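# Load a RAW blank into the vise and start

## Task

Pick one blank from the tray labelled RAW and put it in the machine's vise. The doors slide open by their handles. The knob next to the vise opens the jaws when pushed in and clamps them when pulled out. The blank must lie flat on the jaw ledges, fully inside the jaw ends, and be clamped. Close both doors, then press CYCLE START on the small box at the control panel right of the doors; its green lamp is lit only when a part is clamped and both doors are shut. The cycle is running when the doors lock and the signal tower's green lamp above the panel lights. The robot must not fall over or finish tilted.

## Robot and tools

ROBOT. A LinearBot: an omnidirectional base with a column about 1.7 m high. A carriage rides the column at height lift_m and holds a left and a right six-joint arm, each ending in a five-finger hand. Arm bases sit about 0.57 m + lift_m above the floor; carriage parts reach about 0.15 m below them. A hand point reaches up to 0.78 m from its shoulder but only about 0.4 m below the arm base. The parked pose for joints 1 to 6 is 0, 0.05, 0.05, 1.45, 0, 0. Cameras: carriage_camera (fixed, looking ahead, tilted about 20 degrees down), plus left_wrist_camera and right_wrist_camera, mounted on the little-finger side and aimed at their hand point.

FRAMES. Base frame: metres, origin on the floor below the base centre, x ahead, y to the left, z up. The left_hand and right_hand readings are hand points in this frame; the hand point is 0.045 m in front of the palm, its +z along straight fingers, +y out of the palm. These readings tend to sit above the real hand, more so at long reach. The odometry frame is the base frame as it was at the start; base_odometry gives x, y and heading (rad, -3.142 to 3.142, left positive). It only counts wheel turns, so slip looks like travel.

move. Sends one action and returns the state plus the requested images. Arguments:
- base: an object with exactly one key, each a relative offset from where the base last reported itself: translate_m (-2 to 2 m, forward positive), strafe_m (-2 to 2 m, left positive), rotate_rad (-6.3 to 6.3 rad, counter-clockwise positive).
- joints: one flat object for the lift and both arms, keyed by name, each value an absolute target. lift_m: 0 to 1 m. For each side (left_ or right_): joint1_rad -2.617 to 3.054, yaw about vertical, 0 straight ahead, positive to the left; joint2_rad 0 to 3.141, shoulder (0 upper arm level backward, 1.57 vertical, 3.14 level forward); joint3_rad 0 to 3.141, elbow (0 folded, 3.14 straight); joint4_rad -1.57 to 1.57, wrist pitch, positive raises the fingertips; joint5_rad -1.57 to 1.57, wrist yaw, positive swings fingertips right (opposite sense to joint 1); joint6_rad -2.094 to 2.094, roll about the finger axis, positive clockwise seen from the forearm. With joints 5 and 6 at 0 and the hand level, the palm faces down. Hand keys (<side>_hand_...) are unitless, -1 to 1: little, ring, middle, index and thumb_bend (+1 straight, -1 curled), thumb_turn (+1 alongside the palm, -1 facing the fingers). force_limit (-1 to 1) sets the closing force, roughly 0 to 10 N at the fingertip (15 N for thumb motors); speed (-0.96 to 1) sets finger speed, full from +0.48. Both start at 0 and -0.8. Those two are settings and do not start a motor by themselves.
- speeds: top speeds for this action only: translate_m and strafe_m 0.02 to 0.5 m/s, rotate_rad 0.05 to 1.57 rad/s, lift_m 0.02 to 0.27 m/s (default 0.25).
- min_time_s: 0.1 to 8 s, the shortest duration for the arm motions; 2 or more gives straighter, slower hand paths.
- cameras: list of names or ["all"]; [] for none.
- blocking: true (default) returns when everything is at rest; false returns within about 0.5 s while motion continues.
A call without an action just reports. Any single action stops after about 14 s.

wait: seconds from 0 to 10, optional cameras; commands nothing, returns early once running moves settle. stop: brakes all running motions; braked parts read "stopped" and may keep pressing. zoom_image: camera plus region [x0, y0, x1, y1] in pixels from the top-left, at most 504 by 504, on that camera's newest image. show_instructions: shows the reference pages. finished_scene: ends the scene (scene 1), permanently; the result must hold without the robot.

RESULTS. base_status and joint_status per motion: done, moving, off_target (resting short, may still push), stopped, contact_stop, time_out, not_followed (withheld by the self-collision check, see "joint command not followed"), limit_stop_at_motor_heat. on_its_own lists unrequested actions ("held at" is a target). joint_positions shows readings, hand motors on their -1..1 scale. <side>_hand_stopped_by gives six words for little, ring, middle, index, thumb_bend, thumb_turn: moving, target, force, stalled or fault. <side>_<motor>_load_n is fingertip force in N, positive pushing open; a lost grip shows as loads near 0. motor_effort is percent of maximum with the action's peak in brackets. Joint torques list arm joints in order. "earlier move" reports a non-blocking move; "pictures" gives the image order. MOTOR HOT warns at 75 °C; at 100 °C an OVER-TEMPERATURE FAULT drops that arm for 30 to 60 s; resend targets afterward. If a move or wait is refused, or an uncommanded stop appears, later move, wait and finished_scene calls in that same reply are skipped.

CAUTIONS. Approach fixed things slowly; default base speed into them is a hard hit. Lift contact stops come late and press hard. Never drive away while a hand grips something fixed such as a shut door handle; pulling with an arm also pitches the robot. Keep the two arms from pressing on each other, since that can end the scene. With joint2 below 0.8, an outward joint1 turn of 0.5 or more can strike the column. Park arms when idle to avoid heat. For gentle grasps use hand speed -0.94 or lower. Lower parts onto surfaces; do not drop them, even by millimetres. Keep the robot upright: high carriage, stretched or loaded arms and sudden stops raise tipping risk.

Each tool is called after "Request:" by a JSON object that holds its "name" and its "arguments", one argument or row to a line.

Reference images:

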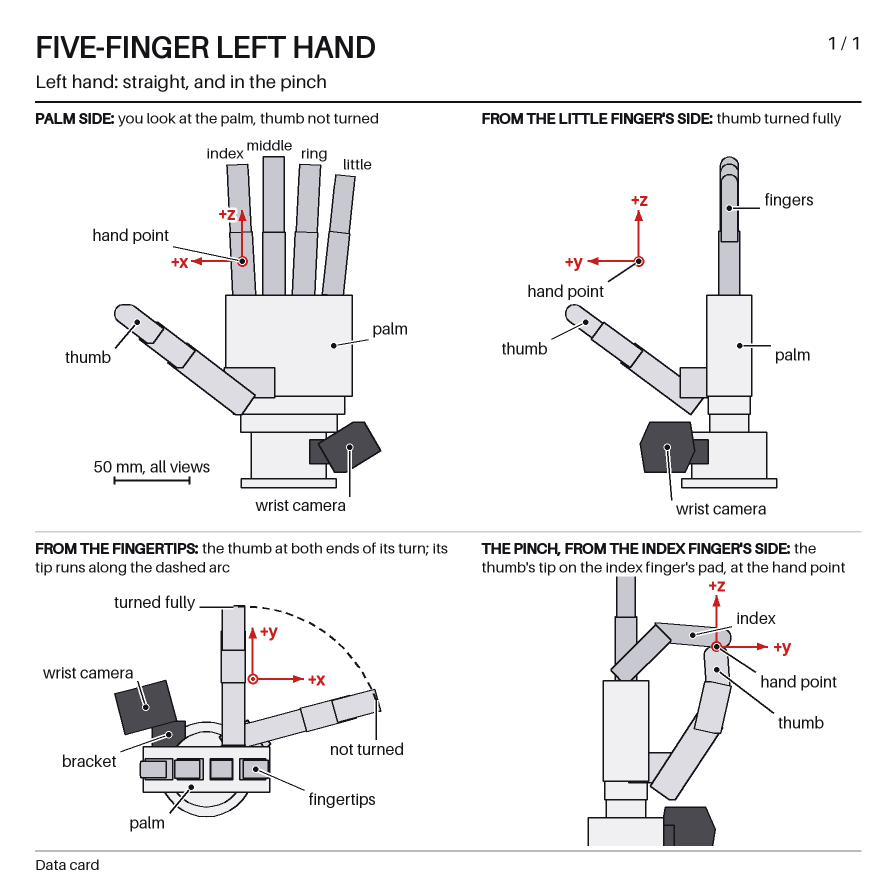

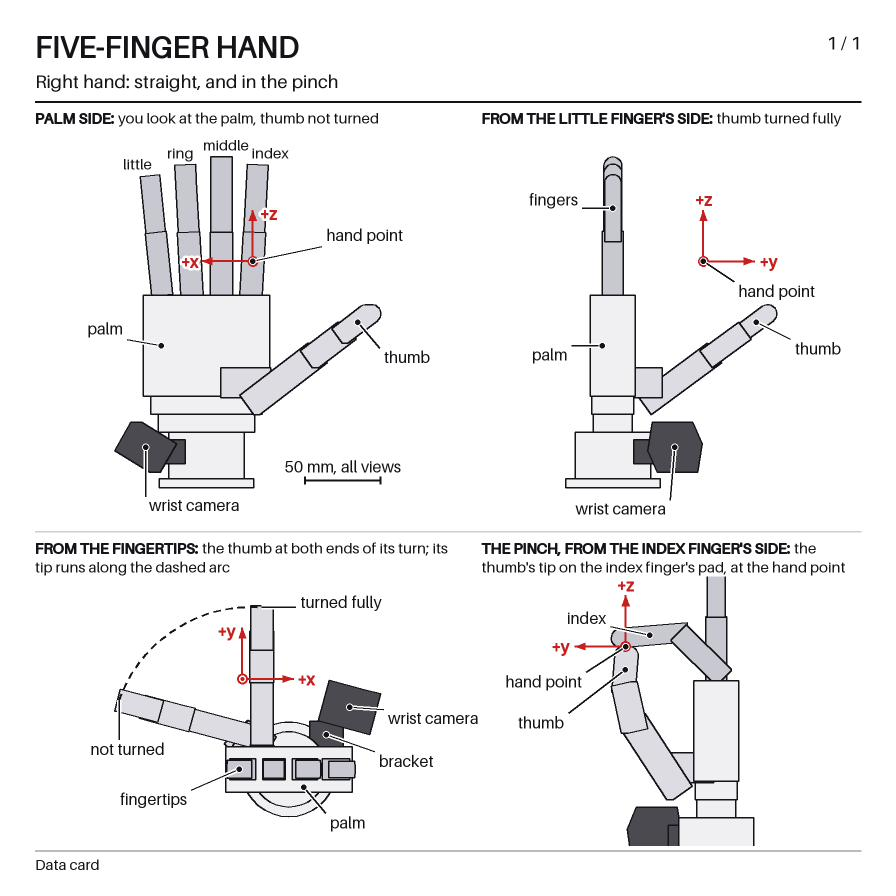

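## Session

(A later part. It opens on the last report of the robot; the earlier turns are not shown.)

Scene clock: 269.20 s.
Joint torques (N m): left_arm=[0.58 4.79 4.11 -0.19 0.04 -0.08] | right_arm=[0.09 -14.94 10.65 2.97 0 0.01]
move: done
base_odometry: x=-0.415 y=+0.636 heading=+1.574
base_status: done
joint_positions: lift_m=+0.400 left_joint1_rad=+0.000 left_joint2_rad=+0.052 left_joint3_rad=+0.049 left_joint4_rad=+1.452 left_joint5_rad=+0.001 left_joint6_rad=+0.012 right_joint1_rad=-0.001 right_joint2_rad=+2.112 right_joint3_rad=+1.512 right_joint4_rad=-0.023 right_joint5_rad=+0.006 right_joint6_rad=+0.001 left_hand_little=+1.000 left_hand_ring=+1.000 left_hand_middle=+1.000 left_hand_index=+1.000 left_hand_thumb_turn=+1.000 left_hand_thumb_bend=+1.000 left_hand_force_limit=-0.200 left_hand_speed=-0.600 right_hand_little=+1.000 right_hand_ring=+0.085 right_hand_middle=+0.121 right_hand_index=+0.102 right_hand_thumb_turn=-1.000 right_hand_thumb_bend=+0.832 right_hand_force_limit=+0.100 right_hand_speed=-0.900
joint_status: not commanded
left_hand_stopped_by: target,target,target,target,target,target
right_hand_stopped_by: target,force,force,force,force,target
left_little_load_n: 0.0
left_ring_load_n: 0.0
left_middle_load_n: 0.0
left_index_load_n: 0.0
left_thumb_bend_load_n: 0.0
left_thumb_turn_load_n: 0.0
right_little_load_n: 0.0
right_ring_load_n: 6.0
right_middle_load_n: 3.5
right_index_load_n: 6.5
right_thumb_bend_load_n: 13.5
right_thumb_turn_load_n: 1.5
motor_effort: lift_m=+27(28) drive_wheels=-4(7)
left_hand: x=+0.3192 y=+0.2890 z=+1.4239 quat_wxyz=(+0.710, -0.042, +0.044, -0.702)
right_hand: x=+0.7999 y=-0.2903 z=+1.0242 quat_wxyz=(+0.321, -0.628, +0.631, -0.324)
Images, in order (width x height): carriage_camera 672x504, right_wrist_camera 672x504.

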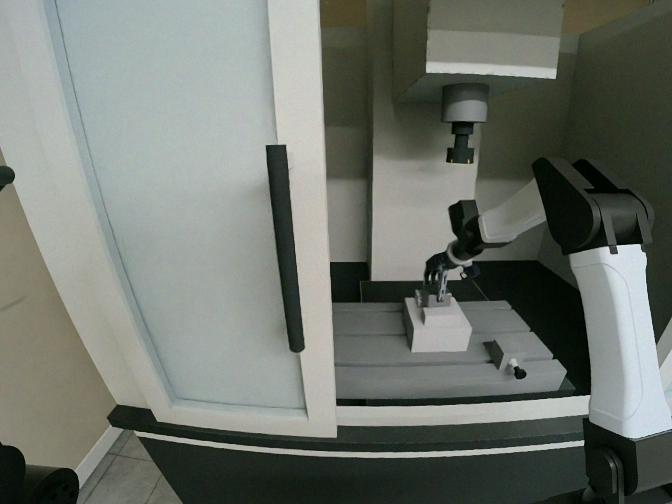

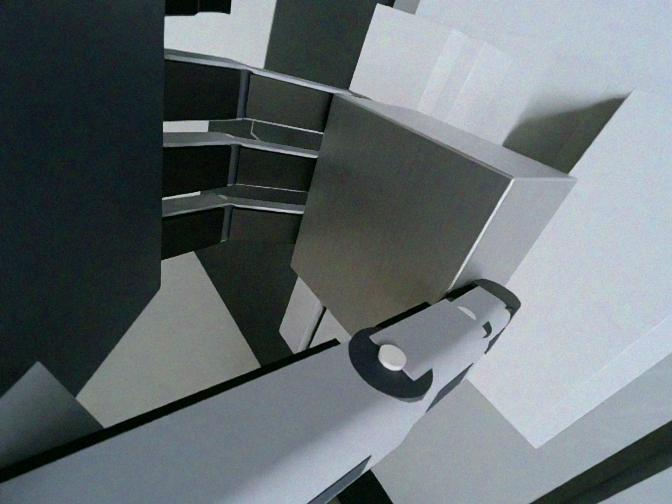

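Request:
{"name": "move", "arguments": {
  "base": {"translate_m": 0.009},
  "speeds": {"translate_m": 0.04},
  "cameras": []
}}

Request:
{"name": "move", "arguments": {
  "joints": {"lift_m": 0.388},
  "speeds": {"lift_m": 0.03},
  "cameras": ["carriage_camera", "right_wrist_camera"]
}}

Request:
{"name": "zoom_image", "arguments": {
  "camera": "carriage_camera",
  "region": [400, 250, 500, 350]
}}

Request:
{"name": "zoom_image", "arguments": {
  "camera": "right_wrist_camera",
  "region": [260, 0, 660, 320]
}}

Scene clock: 274.63 s.
Joint torques (N m): left_arm=[0.65 4.71 4.25 -0.21 0.05 -0.06] | right_arm=[0.1 -14.98 10.63 2.98 -0.01 0.01]
move: done
base_odometry: x=-0.415 y=+0.645 heading=+1.573
base_status: done
joint_positions: lift_m=+0.400 left_joint1_rad=+0.000 left_joint2_rad=+0.052 left_joint3_rad=+0.049 left_joint4_rad=+1.452 left_joint5_rad=+0.001 left_joint6_rad=+0.012 right_joint1_rad=-0.001 right_joint2_rad=+2.112 right_joint3_rad=+1.512 right_joint4_rad=-0.024 right_joint5_rad=+0.006 right_joint6_rad=+0.001 left_hand_little=+1.000 left_hand_ring=+1.000 left_hand_middle=+1.000 left_hand_index=+1.000 left_hand_thumb_turn=+1.000 left_hand_thumb_bend=+1.000 left_hand_force_limit=-0.200 left_hand_speed=-0.600 right_hand_little=+1.000 right_hand_ring=+0.085 right_hand_middle=+0.121 right_hand_index=+0.102 right_hand_thumb_turn=-1.000 right_hand_thumb_bend=+0.832 right_hand_force_limit=+0.100 right_hand_speed=-0.900
joint_status: not commanded
left_hand_stopped_by: target,target,target,target,target,target
right_hand_stopped_by: target,force,force,force,force,target
left_little_load_n: 0.0
left_ring_load_n: 0.0
left_middle_load_n: 0.0
left_index_load_n: 0.0
left_thumb_bend_load_n: 0.0
left_thumb_turn_load_n: 0.0
right_little_load_n: 0.0
right_ring_load_n: 6.0
right_middle_load_n: 3.5
right_index_load_n: 6.5
right_thumb_bend_load_n: 14.0
right_thumb_turn_load_n: 1.5
motor_effort: lift_m=+27(27) drive_wheels=-5(8)
left_hand: x=+0.3193 y=+0.2890 z=+1.4239 quat_wxyz=(+0.710, -0.043, +0.044, -0.702)
right_hand: x=+0.7997 y=-0.2903 z=+1.0241 quat_wxyz=(+0.321, -0.628, +0.631, -0.324)

Scene clock: 275.37 s.
Joint torques (N m): left_arm=[0.61 4.78 4.25 -0.22 0.02 -0.08] | right_arm=[0.09 -15.04 10 2.84 0 0.01]
move: done
base_odometry: x=-0.415 y=+0.645 heading=+1.573
base_status: not commanded
joint_positions: lift_m=+0.388 left_joint1_rad=+0.000 left_joint2_rad=+0.052 left_joint3_rad=+0.049 left_joint4_rad=+1.452 left_joint5_rad=+0.001 left_joint6_rad=+0.012 right_joint1_rad=-0.001 right_joint2_rad=+2.112 right_joint3_rad=+1.520 right_joint4_rad=-0.008 right_joint5_rad=+0.005 right_joint6_rad=+0.001 left_hand_little=+1.000 left_hand_ring=+1.000 left_hand_middle=+1.000 left_hand_index=+1.000 left_hand_thumb_turn=+1.000 left_hand_thumb_bend=+1.000 left_hand_force_limit=-0.200 left_hand_speed=-0.600 right_hand_little=+1.000 right_hand_ring=+0.085 right_hand_middle=+0.121 right_hand_index=+0.102 right_hand_thumb_turn=-1.000 right_hand_thumb_bend=+0.832 right_hand_force_limit=+0.100 right_hand_speed=-0.900
joint_status: all done
left_hand_stopped_by: target,target,target,target,target,target
right_hand_stopped_by: target,force,force,force,force,target
left_little_load_n: 0.0
left_ring_load_n: 0.0
left_middle_load_n: 0.0
left_index_load_n: 0.0
left_thumb_bend_load_n: 0.0
left_thumb_turn_load_n: -0.5
right_little_load_n: 0.0
right_ring_load_n: 4.5
right_middle_load_n: 2.5
right_index_load_n: 5.5
right_thumb_bend_load_n: 14.5
right_thumb_turn_load_n: 1.5
motor_effort: lift_m=+25(26) drive_wheels=-5(5)
left_hand: x=+0.3193 y=+0.2890 z=+1.4121 quat_wxyz=(+0.710, -0.043, +0.044, -0.702)
right_hand: x=+0.8052 y=-0.2902 z=+1.0185 quat_wxyz=(+0.328, -0.624, +0.627, -0.332)
Images, in order (width x height): carriage_camera 672x504, right_wrist_camera 672x504.

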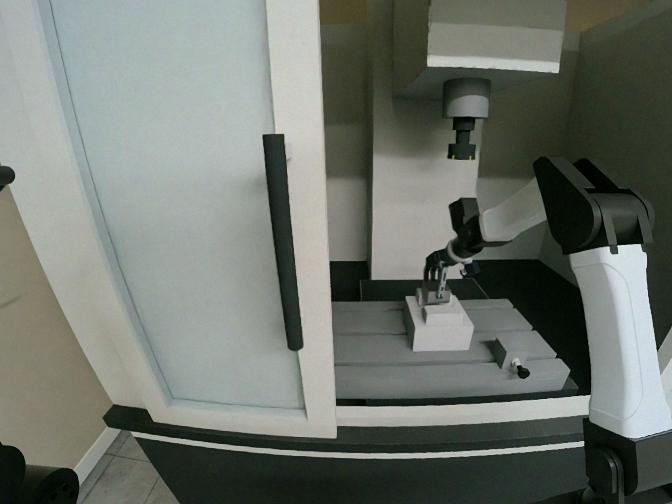

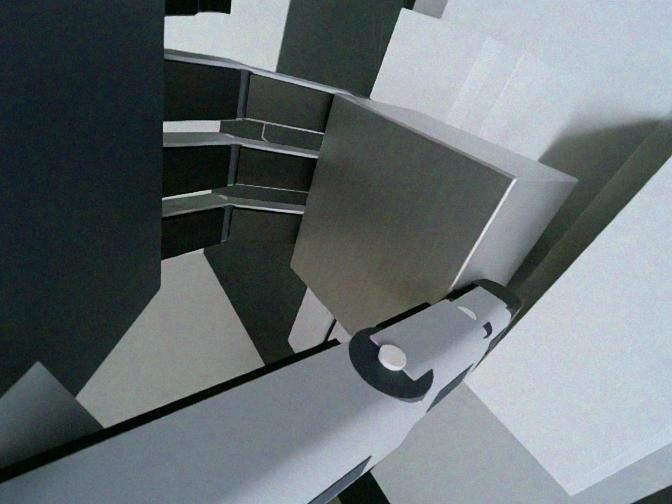

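Scaled by 5.040 from the camera's image (finer frame: 960x720).

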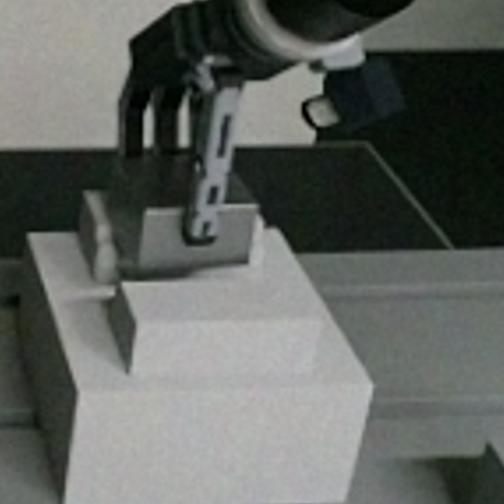

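Scaled by 1.260 from the camera's image (finer frame: 960x720).

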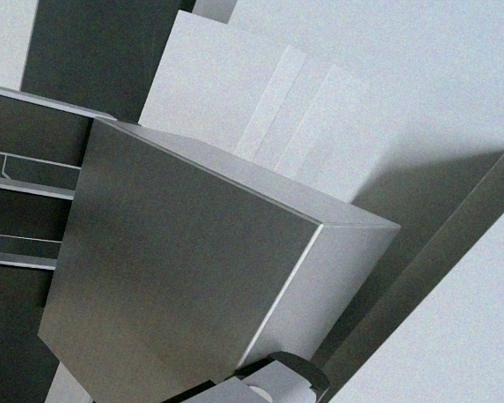

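Request:
{"name": "zoom_image", "arguments": {
  "camera": "carriage_camera",
  "region": [410, 280, 460, 330]
}}

Request:
{"name": "zoom_image", "arguments": {
  "camera": "right_wrist_camera",
  "region": [330, 0, 530, 150]
}}

Scaled by 10.080 from the camera's image (finer frame: 960x720).

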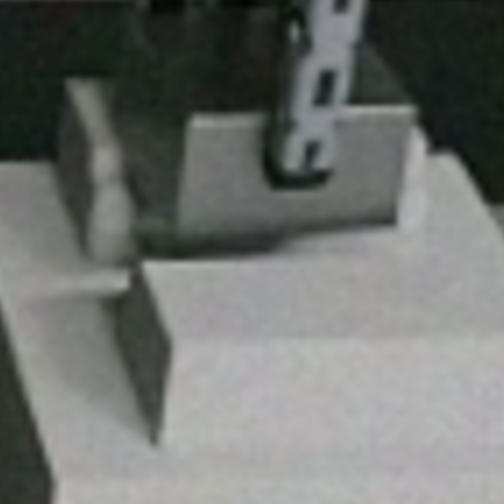

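Scaled by 2.520 from the camera's image (finer frame: 960x720).

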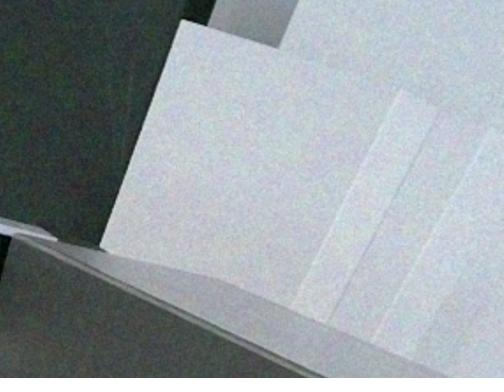

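Request:
{"name": "move", "arguments": {
  "joints": {"lift_m": 0.396, "right_joint4_rad": 0.09},
  "speeds": {"lift_m": 0.05},
  "min_time_s": 1,
  "cameras": []
}}

Request:
{"name": "move", "arguments": {
  "base": {"translate_m": -0.011},
  "speeds": {"translate_m": 0.04},
  "cameras": ["carriage_camera", "right_wrist_camera"]
}}

Request:
{"name": "zoom_image", "arguments": {
  "camera": "right_wrist_camera",
  "region": [260, 0, 660, 320]
}}

Scene clock: 278.23 s.
Joint torques (N m): left_arm=[0.59 4.67 4.27 -0.26 0.03 -0.09] | right_arm=[0.1 -15.08 10.07 3.21 0 0.01]
move: off_target
base_odometry: x=-0.415 y=+0.645 heading=+1.573
base_status: not commanded
joint_positions: lift_m=+0.396 left_joint1_rad=+0.000 left_joint2_rad=+0.052 left_joint3_rad=+0.049 left_joint4_rad=+1.453 left_joint5_rad=+0.001 left_joint6_rad=+0.012 right_joint1_rad=-0.001 right_joint2_rad=+2.112 right_joint3_rad=+1.520 right_joint4_rad=+0.006 right_joint5_rad=+0.005 right_joint6_rad=+0.001 left_hand_little=+1.000 left_hand_ring=+1.000 left_hand_middle=+1.000 left_hand_index=+1.000 left_hand_thumb_turn=+1.000 left_hand_thumb_bend=+1.000 left_hand_force_limit=-0.200 left_hand_speed=-0.600 right_hand_little=+1.000 right_hand_ring=+0.085 right_hand_middle=+0.121 right_hand_index=+0.102 right_hand_thumb_turn=-1.000 right_hand_thumb_bend=+0.832 right_hand_force_limit=+0.100 right_hand_speed=-0.900
joint_status: right_joint4_rad off_target (ended at +0.006, target +0.090); the others done
left_hand_stopped_by: target,target,target,target,target,target
right_hand_stopped_by: target,force,force,force,force,target
left_little_load_n: 0.0
left_ring_load_n: 0.0
left_middle_load_n: 0.0
left_index_load_n: 0.0
left_thumb_bend_load_n: 0.0
left_thumb_turn_load_n: 0.0
right_little_load_n: 0.0
right_ring_load_n: 6.0
right_middle_load_n: 3.5
right_index_load_n: 6.5
right_thumb_bend_load_n: 13.5
right_thumb_turn_load_n: 1.5
motor_effort: lift_m=+35(40) drive_wheels=-4(5)
left_hand: x=+0.3190 y=+0.2890 z=+1.4194 quat_wxyz=(+0.710, -0.042, +0.044, -0.702)
right_hand: x=+0.8079 y=-0.2902 z=+1.0282 quat_wxyz=(+0.333, -0.622, +0.625, -0.336)

Scene clock: 278.97 s.
Joint torques (N m): left_arm=[0.58 4.64 4.33 -0.23 0.03 -0.1] | right_arm=[0.09 -15.06 10.07 3.08 0 0.01]
move: done
base_odometry: x=-0.415 y=+0.634 heading=+1.573
base_status: done
joint_positions: lift_m=+0.396 left_joint1_rad=+0.000 left_joint2_rad=+0.052 left_joint3_rad=+0.049 left_joint4_rad=+1.453 left_joint5_rad=+0.001 left_joint6_rad=+0.012 right_joint1_rad=-0.001 right_joint2_rad=+2.112 right_joint3_rad=+1.520 right_joint4_rad=+0.016 right_joint5_rad=+0.005 right_joint6_rad=+0.001 left_hand_little=+1.000 left_hand_ring=+1.000 left_hand_middle=+1.000 left_hand_index=+1.000 left_hand_thumb_turn=+1.000 left_hand_thumb_bend=+1.000 left_hand_force_limit=-0.200 left_hand_speed=-0.600 right_hand_little=+1.000 right_hand_ring=+0.085 right_hand_middle=+0.121 right_hand_index=+0.102 right_hand_thumb_turn=-1.000 right_hand_thumb_bend=+0.832 right_hand_force_limit=+0.100 right_hand_speed=-0.900
joint_status: not commanded
left_hand_stopped_by: target,target,target,target,target,target
right_hand_stopped_by: target,force,force,force,force,target
left_little_load_n: 0.0
left_ring_load_n: 0.0
left_middle_load_n: 0.0
left_index_load_n: 0.0
left_thumb_bend_load_n: 0.0
left_thumb_turn_load_n: 0.0
right_little_load_n: 0.0
right_ring_load_n: 5.5
right_middle_load_n: 3.5
right_index_load_n: 6.5
right_thumb_bend_load_n: 13.5
right_thumb_turn_load_n: 2.0
motor_effort: lift_m=+35(35) drive_wheels=+1(10)
left_hand: x=+0.3189 y=+0.2890 z=+1.4194 quat_wxyz=(+0.710, -0.042, +0.043, -0.702)
right_hand: x=+0.8100 y=-0.2902 z=+1.0302 quat_wxyz=(+0.336, -0.620, +0.623, -0.339)
Images, in order (width x height): carriage_camera 672x504, right_wrist_camera 672x504.

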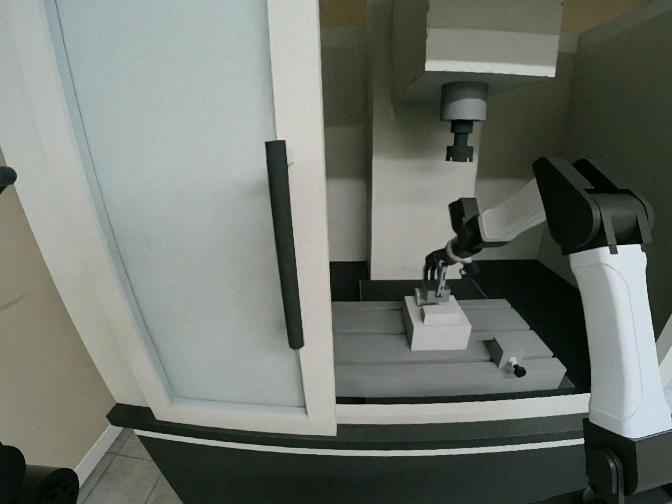

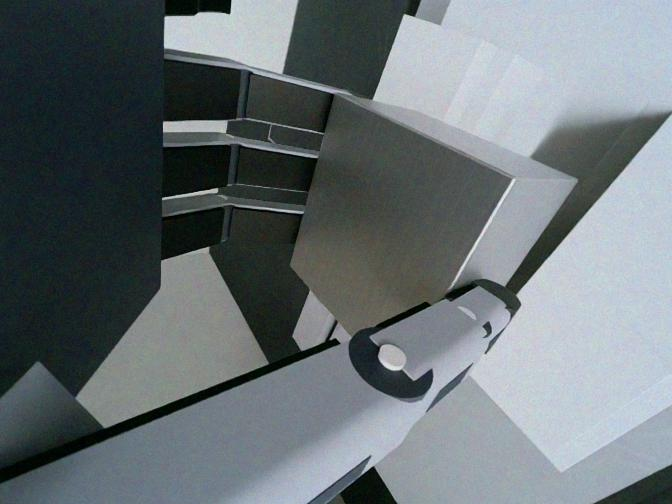

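Scaled by 1.260 from the camera's image (finer frame: 960x720).

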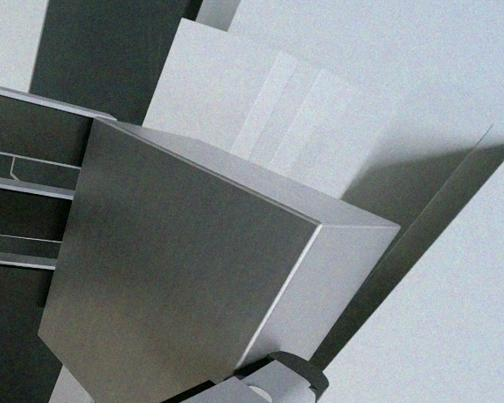

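Request:
{"name": "move", "arguments": {
  "joints": {"lift_m": 0.382},
  "speeds": {"lift_m": 0.03},
  "cameras": ["carriage_camera", "right_wrist_camera"]
}}

Request:
{"name": "zoom_image", "arguments": {
  "camera": "right_wrist_camera",
  "region": [260, 0, 660, 320]
}}

Request:
{"name": "zoom_image", "arguments": {
  "camera": "carriage_camera",
  "region": [400, 260, 470, 330]
}}

Scene clock: 280.37 s.
Joint torques (N m): left_arm=[0.61 4.7 4.25 -0.22 0.01 -0.07] | right_arm=[0.1 -15.08 10.03 2.99 0 0.01]
move: done
base_odometry: x=-0.415 y=+0.634 heading=+1.573
base_status: not commanded
joint_positions: lift_m=+0.382 left_joint1_rad=+0.000 left_joint2_rad=+0.052 left_joint3_rad=+0.049 left_joint4_rad=+1.453 left_joint5_rad=+0.001 left_joint6_rad=+0.012 right_joint1_rad=-0.001 right_joint2_rad=+2.112 right_joint3_rad=+1.520 right_joint4_rad=+0.027 right_joint5_rad=+0.005 right_joint6_rad=+0.001 left_hand_little=+1.000 left_hand_ring=+1.000 left_hand_middle=+1.000 left_hand_index=+1.000 left_hand_thumb_turn=+1.000 left_hand_thumb_bend=+1.000 left_hand_force_limit=-0.200 left_hand_speed=-0.600 right_hand_little=+1.000 right_hand_ring=+0.084 right_hand_middle=+0.121 right_hand_index=+0.102 right_hand_thumb_turn=-1.000 right_hand_thumb_bend=+0.832 right_hand_force_limit=+0.100 right_hand_speed=-0.900
joint_status: all done
left_hand_stopped_by: target,target,target,target,target,target
right_hand_stopped_by: target,force,force,force,force,target
left_little_load_n: 0.0
left_ring_load_n: 0.0
left_middle_load_n: 0.0
left_index_load_n: 0.0
left_thumb_bend_load_n: 0.0
left_thumb_turn_load_n: 0.0
right_little_load_n: 0.0
right_ring_load_n: 4.5
right_middle_load_n: 2.5
right_index_load_n: 6.0
right_thumb_bend_load_n: 14.5
right_thumb_turn_load_n: 1.5
motor_effort: lift_m=+25(26) drive_wheels=+1(1)
left_hand: x=+0.3189 y=+0.2890 z=+1.4062 quat_wxyz=(+0.710, -0.042, +0.043, -0.702)
right_hand: x=+0.8122 y=-0.2902 z=+1.0192 quat_wxyz=(+0.339, -0.618, +0.621, -0.342)
Images, in order (width x height): carriage_camera 672x504, right_wrist_camera 672x504.

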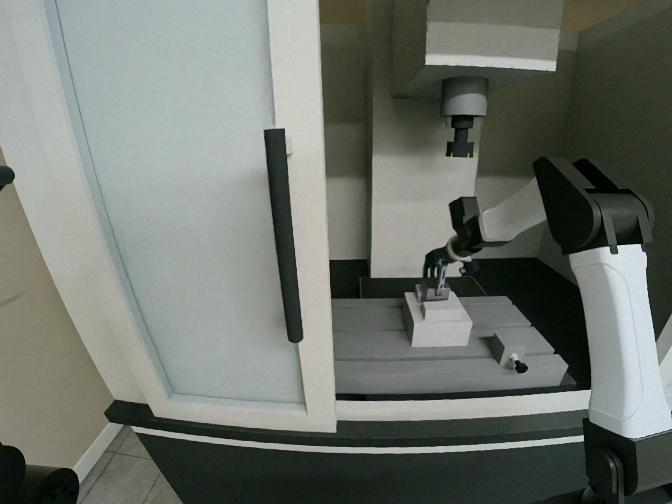

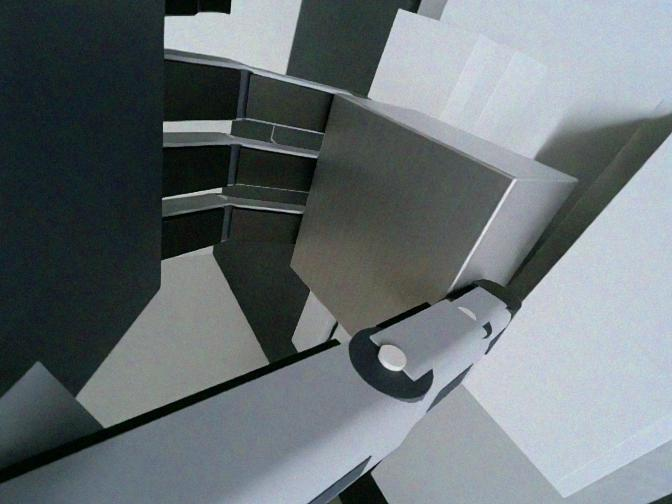

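Scaled by 1.260 from the camera's image (finer frame: 960x720).

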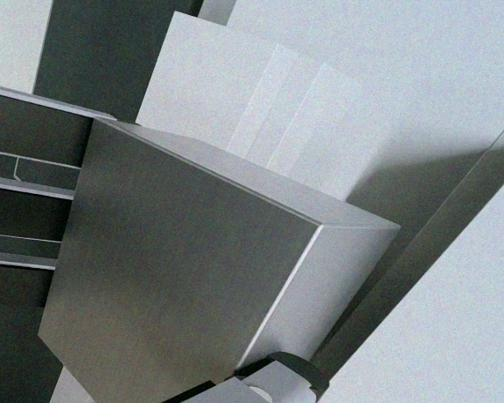

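Scaled by 7.200 from the camera's image (finer frame: 960x720).

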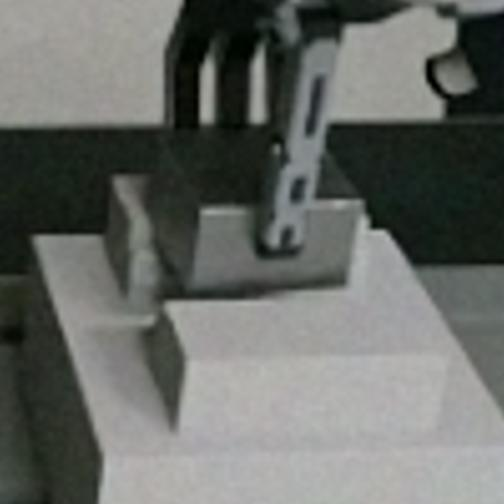

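Request:
{"name": "move", "arguments": {
  "joints": {"lift_m": 0.39},
  "speeds": {"lift_m": 0.05},
  "cameras": []
}}

Request:
{"name": "move", "arguments": {
  "base": {"translate_m": -0.007},
  "speeds": {"translate_m": 0.03},
  "cameras": []
}}

Request:
{"name": "move", "arguments": {
  "joints": {"lift_m": 0.38},
  "speeds": {"lift_m": 0.03},
  "cameras": ["carriage_camera", "right_wrist_camera"]
}}

Request:
{"name": "zoom_image", "arguments": {
  "camera": "right_wrist_camera",
  "region": [260, 0, 660, 320]
}}

Request:
{"name": "zoom_image", "arguments": {
  "camera": "carriage_camera",
  "region": [400, 260, 470, 330]
}}

Scene clock: 282.10 s.
Joint torques (N m): left_arm=[0.61 4.71 4.26 -0.23 0.04 -0.06] | right_arm=[0.1 -15.15 9.98 3.07 0.01 0.01]
move: done
base_odometry: x=-0.415 y=+0.634 heading=+1.573
base_status: not commanded
joint_positions: lift_m=+0.390 left_joint1_rad=+0.000 left_joint2_rad=+0.052 left_joint3_rad=+0.049 left_joint4_rad=+1.454 left_joint5_rad=+0.001 left_joint6_rad=+0.012 right_joint1_rad=-0.001 right_joint2_rad=+2.112 right_joint3_rad=+1.520 right_joint4_rad=+0.020 right_joint5_rad=+0.005 right_joint6_rad=+0.001 left_hand_little=+1.000 left_hand_ring=+1.000 left_hand_middle=+1.000 left_hand_index=+1.000 left_hand_thumb_turn=+1.000 left_hand_thumb_bend=+1.000 left_hand_force_limit=-0.200 left_hand_speed=-0.600 right_hand_little=+1.000 right_hand_ring=+0.084 right_hand_middle=+0.121 right_hand_index=+0.102 right_hand_thumb_turn=-1.000 right_hand_thumb_bend=+0.832 right_hand_force_limit=+0.100 right_hand_speed=-0.900
joint_status: all done
left_hand_stopped_by: target,target,target,target,target,target
right_hand_stopped_by: target,force,force,force,force,target
left_little_load_n: 0.0
left_ring_load_n: 0.0
left_middle_load_n: 0.0
left_index_load_n: 0.0
left_thumb_bend_load_n: 0.0
left_thumb_turn_load_n: 0.0
right_little_load_n: 0.0
right_ring_load_n: 5.5
right_middle_load_n: 3.5
right_index_load_n: 6.0
right_thumb_bend_load_n: 13.5
right_thumb_turn_load_n: 1.5
motor_effort: lift_m=+35(40) drive_wheels=+0(3)
left_hand: x=+0.3188 y=+0.2890 z=+1.4135 quat_wxyz=(+0.710, -0.042, +0.043, -0.702)
right_hand: x=+0.8107 y=-0.2902 z=+1.0249 quat_wxyz=(+0.337, -0.619, +0.622, -0.340)

Scene clock: 282.73 s.
Joint torques (N m): left_arm=[0.65 4.66 4.08 -0.21 0.03 -0.07] | right_arm=[0.09 -15.06 9.99 3.07 0.01 0.01]
move: done
base_odometry: x=-0.415 y=+0.627 heading=+1.573
base_status: done
joint_positions: lift_m=+0.390 left_joint1_rad=+0.000 left_joint2_rad=+0.052 left_joint3_rad=+0.049 left_joint4_rad=+1.453 left_joint5_rad=+0.001 left_joint6_rad=+0.012 right_joint1_rad=-0.001 right_joint2_rad=+2.112 right_joint3_rad=+1.520 right_joint4_rad=+0.019 right_joint5_rad=+0.005 right_joint6_rad=+0.001 left_hand_little=+1.000 left_hand_ring=+1.000 left_hand_middle=+1.000 left_hand_index=+1.000 left_hand_thumb_turn=+1.000 left_hand_thumb_bend=+1.000 left_hand_force_limit=-0.200 left_hand_speed=-0.600 right_hand_little=+1.000 right_hand_ring=+0.084 right_hand_middle=+0.121 right_hand_index=+0.102 right_hand_thumb_turn=-1.000 right_hand_thumb_bend=+0.832 right_hand_force_limit=+0.100 right_hand_speed=-0.900
joint_status: not commanded
left_hand_stopped_by: target,target,target,target,target,target
right_hand_stopped_by: target,force,force,force,force,target
left_little_load_n: 0.0
left_ring_load_n: 0.0
left_middle_load_n: 0.0
left_index_load_n: 0.0
left_thumb_bend_load_n: 0.0
left_thumb_turn_load_n: 0.0
right_little_load_n: 0.0
right_ring_load_n: 5.5
right_middle_load_n: 3.5
right_index_load_n: 6.5
right_thumb_bend_load_n: 13.5
right_thumb_turn_load_n: 1.5
motor_effort: lift_m=+35(35) drive_wheels=+0(8)
left_hand: x=+0.3190 y=+0.2890 z=+1.4134 quat_wxyz=(+0.710, -0.042, +0.044, -0.702)
right_hand: x=+0.8106 y=-0.2902 z=+1.0249 quat_wxyz=(+0.337, -0.619, +0.622, -0.340)

Scene clock: 283.47 s.
Joint torques (N m): left_arm=[0.59 4.71 4.08 -0.23 0.03 -0.08] | right_arm=[0.1 -15.08 9.8 2.98 0.03 0.01]
move: done
base_odometry: x=-0.415 y=+0.627 heading=+1.573
base_status: not commanded
joint_positions: lift_m=+0.380 left_joint1_rad=+0.000 left_joint2_rad=+0.052 left_joint3_rad=+0.049 left_joint4_rad=+1.454 left_joint5_rad=+0.001 left_joint6_rad=+0.012 right_joint1_rad=-0.001 right_joint2_rad=+2.112 right_joint3_rad=+1.523 right_joint4_rad=+0.031 right_joint5_rad=+0.003 right_joint6_rad=+0.001 left_hand_little=+1.000 left_hand_ring=+1.000 left_hand_middle=+1.000 left_hand_index=+1.000 left_hand_thumb_turn=+1.000 left_hand_thumb_bend=+1.000 left_hand_force_limit=-0.200 left_hand_speed=-0.600 right_hand_little=+1.000 right_hand_ring=+0.084 right_hand_middle=+0.121 right_hand_index=+0.102 right_hand_thumb_turn=-1.000 right_hand_thumb_bend=+0.832 right_hand_force_limit=+0.100 right_hand_speed=-0.900
joint_status: all done
left_hand_stopped_by: target,target,target,target,target,target
right_hand_stopped_by: target,force,force,force,force,target
left_little_load_n: 0.0
left_ring_load_n: 0.0
left_middle_load_n: 0.0
left_index_load_n: 0.0
left_thumb_bend_load_n: 0.0
left_thumb_turn_load_n: 0.0
right_little_load_n: 0.0
right_ring_load_n: 6.5
right_middle_load_n: 2.5
right_index_load_n: 5.5
right_thumb_bend_load_n: 13.5
right_thumb_turn_load_n: 0.5
motor_effort: lift_m=+25(25) drive_wheels=+0(1)
left_hand: x=+0.3189 y=+0.2890 z=+1.4042 quat_wxyz=(+0.710, -0.042, +0.043, -0.702)
right_hand: x=+0.8137 y=-0.2897 z=+1.0193 quat_wxyz=(+0.342, -0.617, +0.619, -0.344)
Images, in order (width x height): carriage_camera 672x504, right_wrist_camera 672x504.

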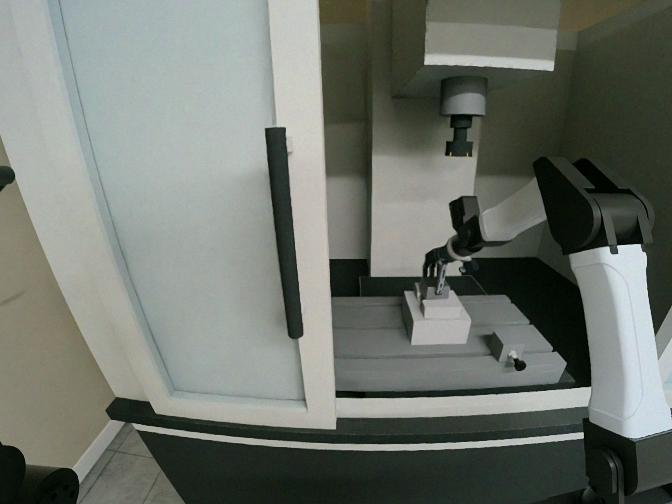

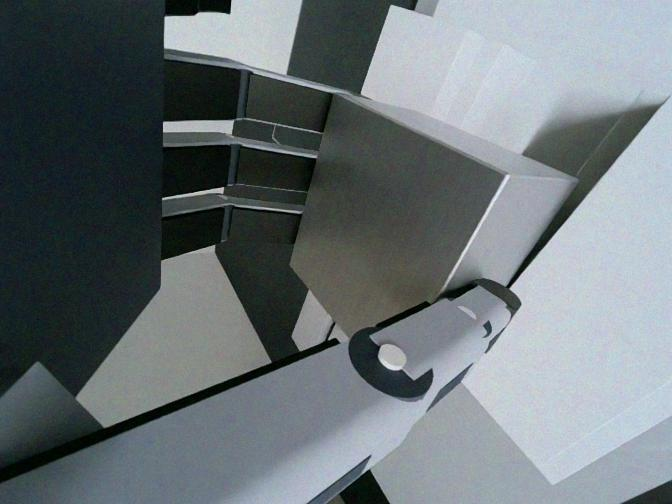

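Scaled by 1.260 from the camera's image (finer frame: 960x720).

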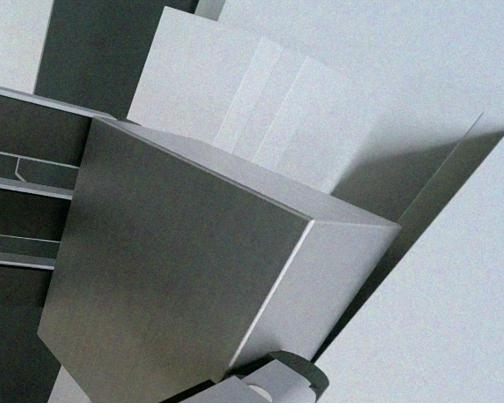

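Scaled by 7.200 from the camera's image (finer frame: 960x720).

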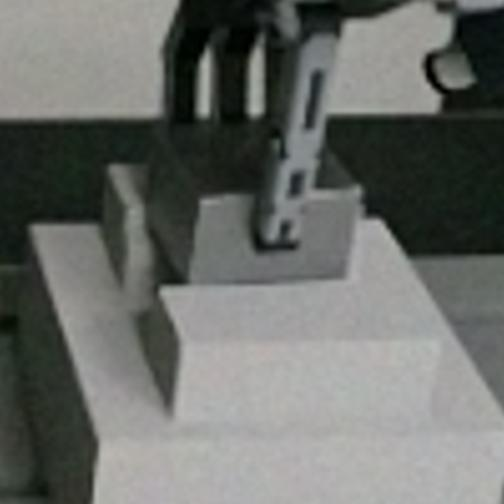

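Request:
{"name": "zoom_image", "arguments": {
  "camera": "carriage_camera",
  "region": [408, 278, 448, 318]
}}

Request:
{"name": "zoom_image", "arguments": {
  "camera": "carriage_camera",
  "region": [480, 320, 540, 380]
}}

Scaled by 12.600 from the camera's image (finer frame: 960x720).

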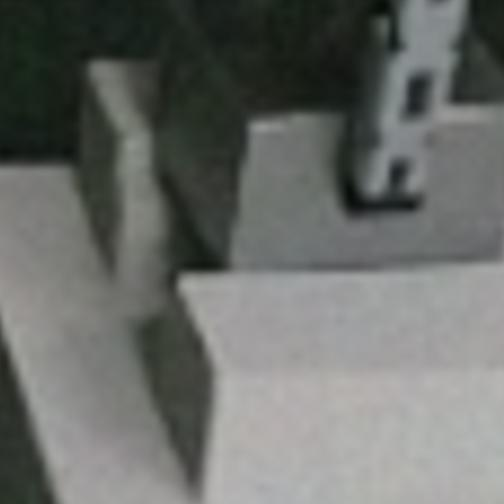

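Scaled by 8.400 from the camera's image (finer frame: 960x720).

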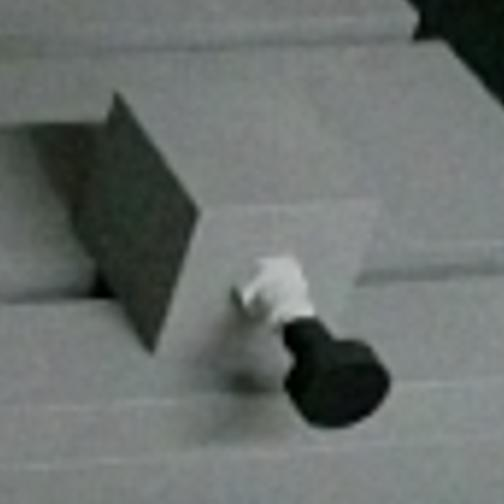

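Request:
{"name": "move", "arguments": {
  "joints": {"lift_m": 0.4},
  "speeds": {"lift_m": 0.05},
  "cameras": []
}}

Request:
{"name": "move", "arguments": {
  "base": {"strafe_m": 0.051},
  "speeds": {"strafe_m": 0.05},
  "joints": {"right_joint1_rad": -0.088},
  "min_time_s": 1.5,
  "cameras": ["carriage_camera", "right_wrist_camera"]
}}

Request:
{"name": "zoom_image", "arguments": {
  "camera": "right_wrist_camera",
  "region": [260, 0, 660, 320]
}}

Request:
{"name": "zoom_image", "arguments": {
  "camera": "carriage_camera",
  "region": [400, 260, 470, 330]
}}

Scene clock: 287.57 s.
Joint torques (N m): left_arm=[0.58 4.67 4.44 -0.25 0.04 -0.08] | right_arm=[0.1 -14.99 9.8 3.05 0.03 0.01]
move: done
base_odometry: x=-0.415 y=+0.627 heading=+1.573
base_status: not commanded
joint_positions: lift_m=+0.400 left_joint1_rad=+0.000 left_joint2_rad=+0.052 left_joint3_rad=+0.049 left_joint4_rad=+1.454 left_joint5_rad=+0.001 left_joint6_rad=+0.012 right_joint1_rad=-0.001 right_joint2_rad=+2.112 right_joint3_rad=+1.523 right_joint4_rad=+0.020 right_joint5_rad=+0.003 right_joint6_rad=+0.001 left_hand_little=+1.000 left_hand_ring=+1.000 left_hand_middle=+1.000 left_hand_index=+1.000 left_hand_thumb_turn=+1.000 left_hand_thumb_bend=+1.000 left_hand_force_limit=-0.200 left_hand_speed=-0.600 right_hand_little=+1.000 right_hand_ring=+0.084 right_hand_middle=+0.121 right_hand_index=+0.102 right_hand_thumb_turn=-1.000 right_hand_thumb_bend=+0.832 right_hand_force_limit=+0.100 right_hand_speed=-0.900
joint_status: all done
left_hand_stopped_by: target,target,target,target,target,target
right_hand_stopped_by: target,force,force,force,force,target
left_little_load_n: 0.0
left_ring_load_n: 0.0
left_middle_load_n: 0.0
left_index_load_n: 0.0
left_thumb_bend_load_n: 0.0
left_thumb_turn_load_n: 0.0
right_little_load_n: 0.0
right_ring_load_n: 6.0
right_middle_load_n: 2.5
right_index_load_n: 6.5
right_thumb_bend_load_n: 13.5
right_thumb_turn_load_n: 1.5
motor_effort: lift_m=+35(40) drive_wheels=-1(1)
left_hand: x=+0.3188 y=+0.2890 z=+1.4234 quat_wxyz=(+0.710, -0.042, +0.043, -0.702)
right_hand: x=+0.8117 y=-0.2897 z=+1.0365 quat_wxyz=(+0.339, -0.619, +0.621, -0.341)

Scene clock: 289.37 s.
Joint torques (N m): left_arm=[0.61 4.6 4.23 -0.25 0.04 -0.07] | right_arm=[-0.55 -15.09 9.74 3.08 0.01 0.01]
move: done
base_odometry: x=-0.466 y=+0.627 heading=+1.572
base_status: done
joint_positions: lift_m=+0.400 left_joint1_rad=+0.000 left_joint2_rad=+0.052 left_joint3_rad=+0.049 left_joint4_rad=+1.454 left_joint5_rad=+0.001 left_joint6_rad=+0.012 right_joint1_rad=-0.081 right_joint2_rad=+2.112 right_joint3_rad=+1.523 right_joint4_rad=+0.018 right_joint5_rad=+0.004 right_joint6_rad=+0.001 left_hand_little=+1.000 left_hand_ring=+1.000 left_hand_middle=+1.000 left_hand_index=+1.000 left_hand_thumb_turn=+1.000 left_hand_thumb_bend=+1.000 left_hand_force_limit=-0.200 left_hand_speed=-0.600 right_hand_little=+1.000 right_hand_ring=+0.084 right_hand_middle=+0.121 right_hand_index=+0.102 right_hand_thumb_turn=-1.000 right_hand_thumb_bend=+0.832 right_hand_force_limit=+0.100 right_hand_speed=-0.900
joint_status: all done
left_hand_stopped_by: target,target,target,target,target,target
right_hand_stopped_by: target,force,force,force,force,target
left_little_load_n: 0.0
left_ring_load_n: 0.0
left_middle_load_n: 0.0
left_index_load_n: 0.0
left_thumb_bend_load_n: 0.0
left_thumb_turn_load_n: 0.0
right_little_load_n: 0.0
right_ring_load_n: 6.0
right_middle_load_n: 3.0
right_index_load_n: 6.5
right_thumb_bend_load_n: 13.5
right_thumb_turn_load_n: 1.5
motor_effort: lift_m=+35(35) drive_wheels=-2(6)
left_hand: x=+0.3188 y=+0.2890 z=+1.4234 quat_wxyz=(+0.710, -0.042, +0.043, -0.702)
right_hand: x=+0.8116 y=-0.3370 z=+1.0359 quat_wxyz=(+0.324, -0.594, +0.646, -0.353)
Images, in order (width x height): carriage_camera 672x504, right_wrist_camera 672x504.

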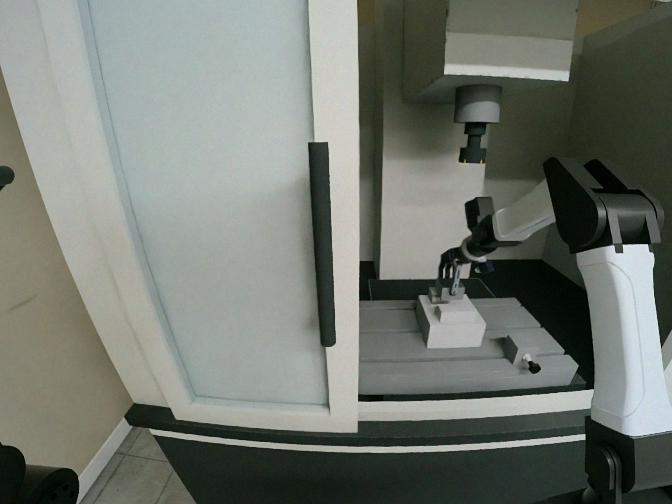

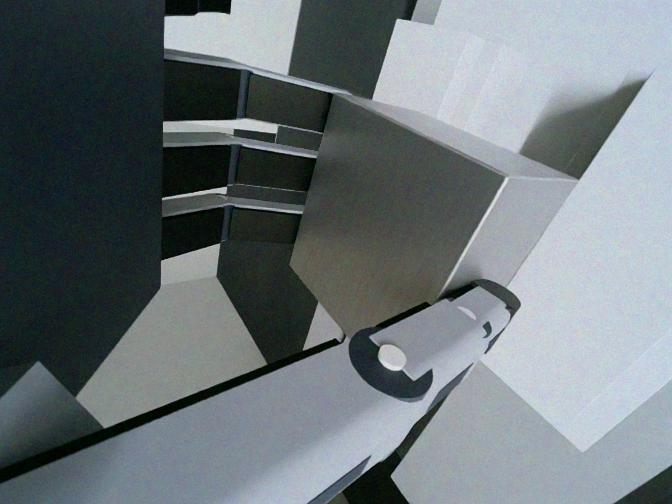

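Scaled by 1.260 from the camera's image (finer frame: 960x720).

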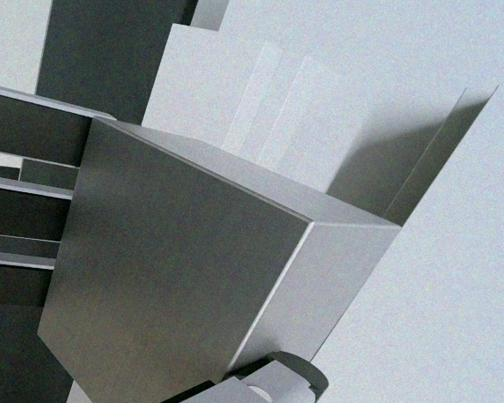

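Scaled by 7.200 from the camera's image (finer frame: 960x720).

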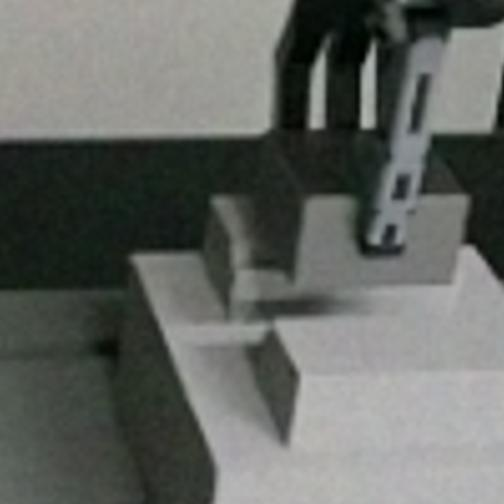

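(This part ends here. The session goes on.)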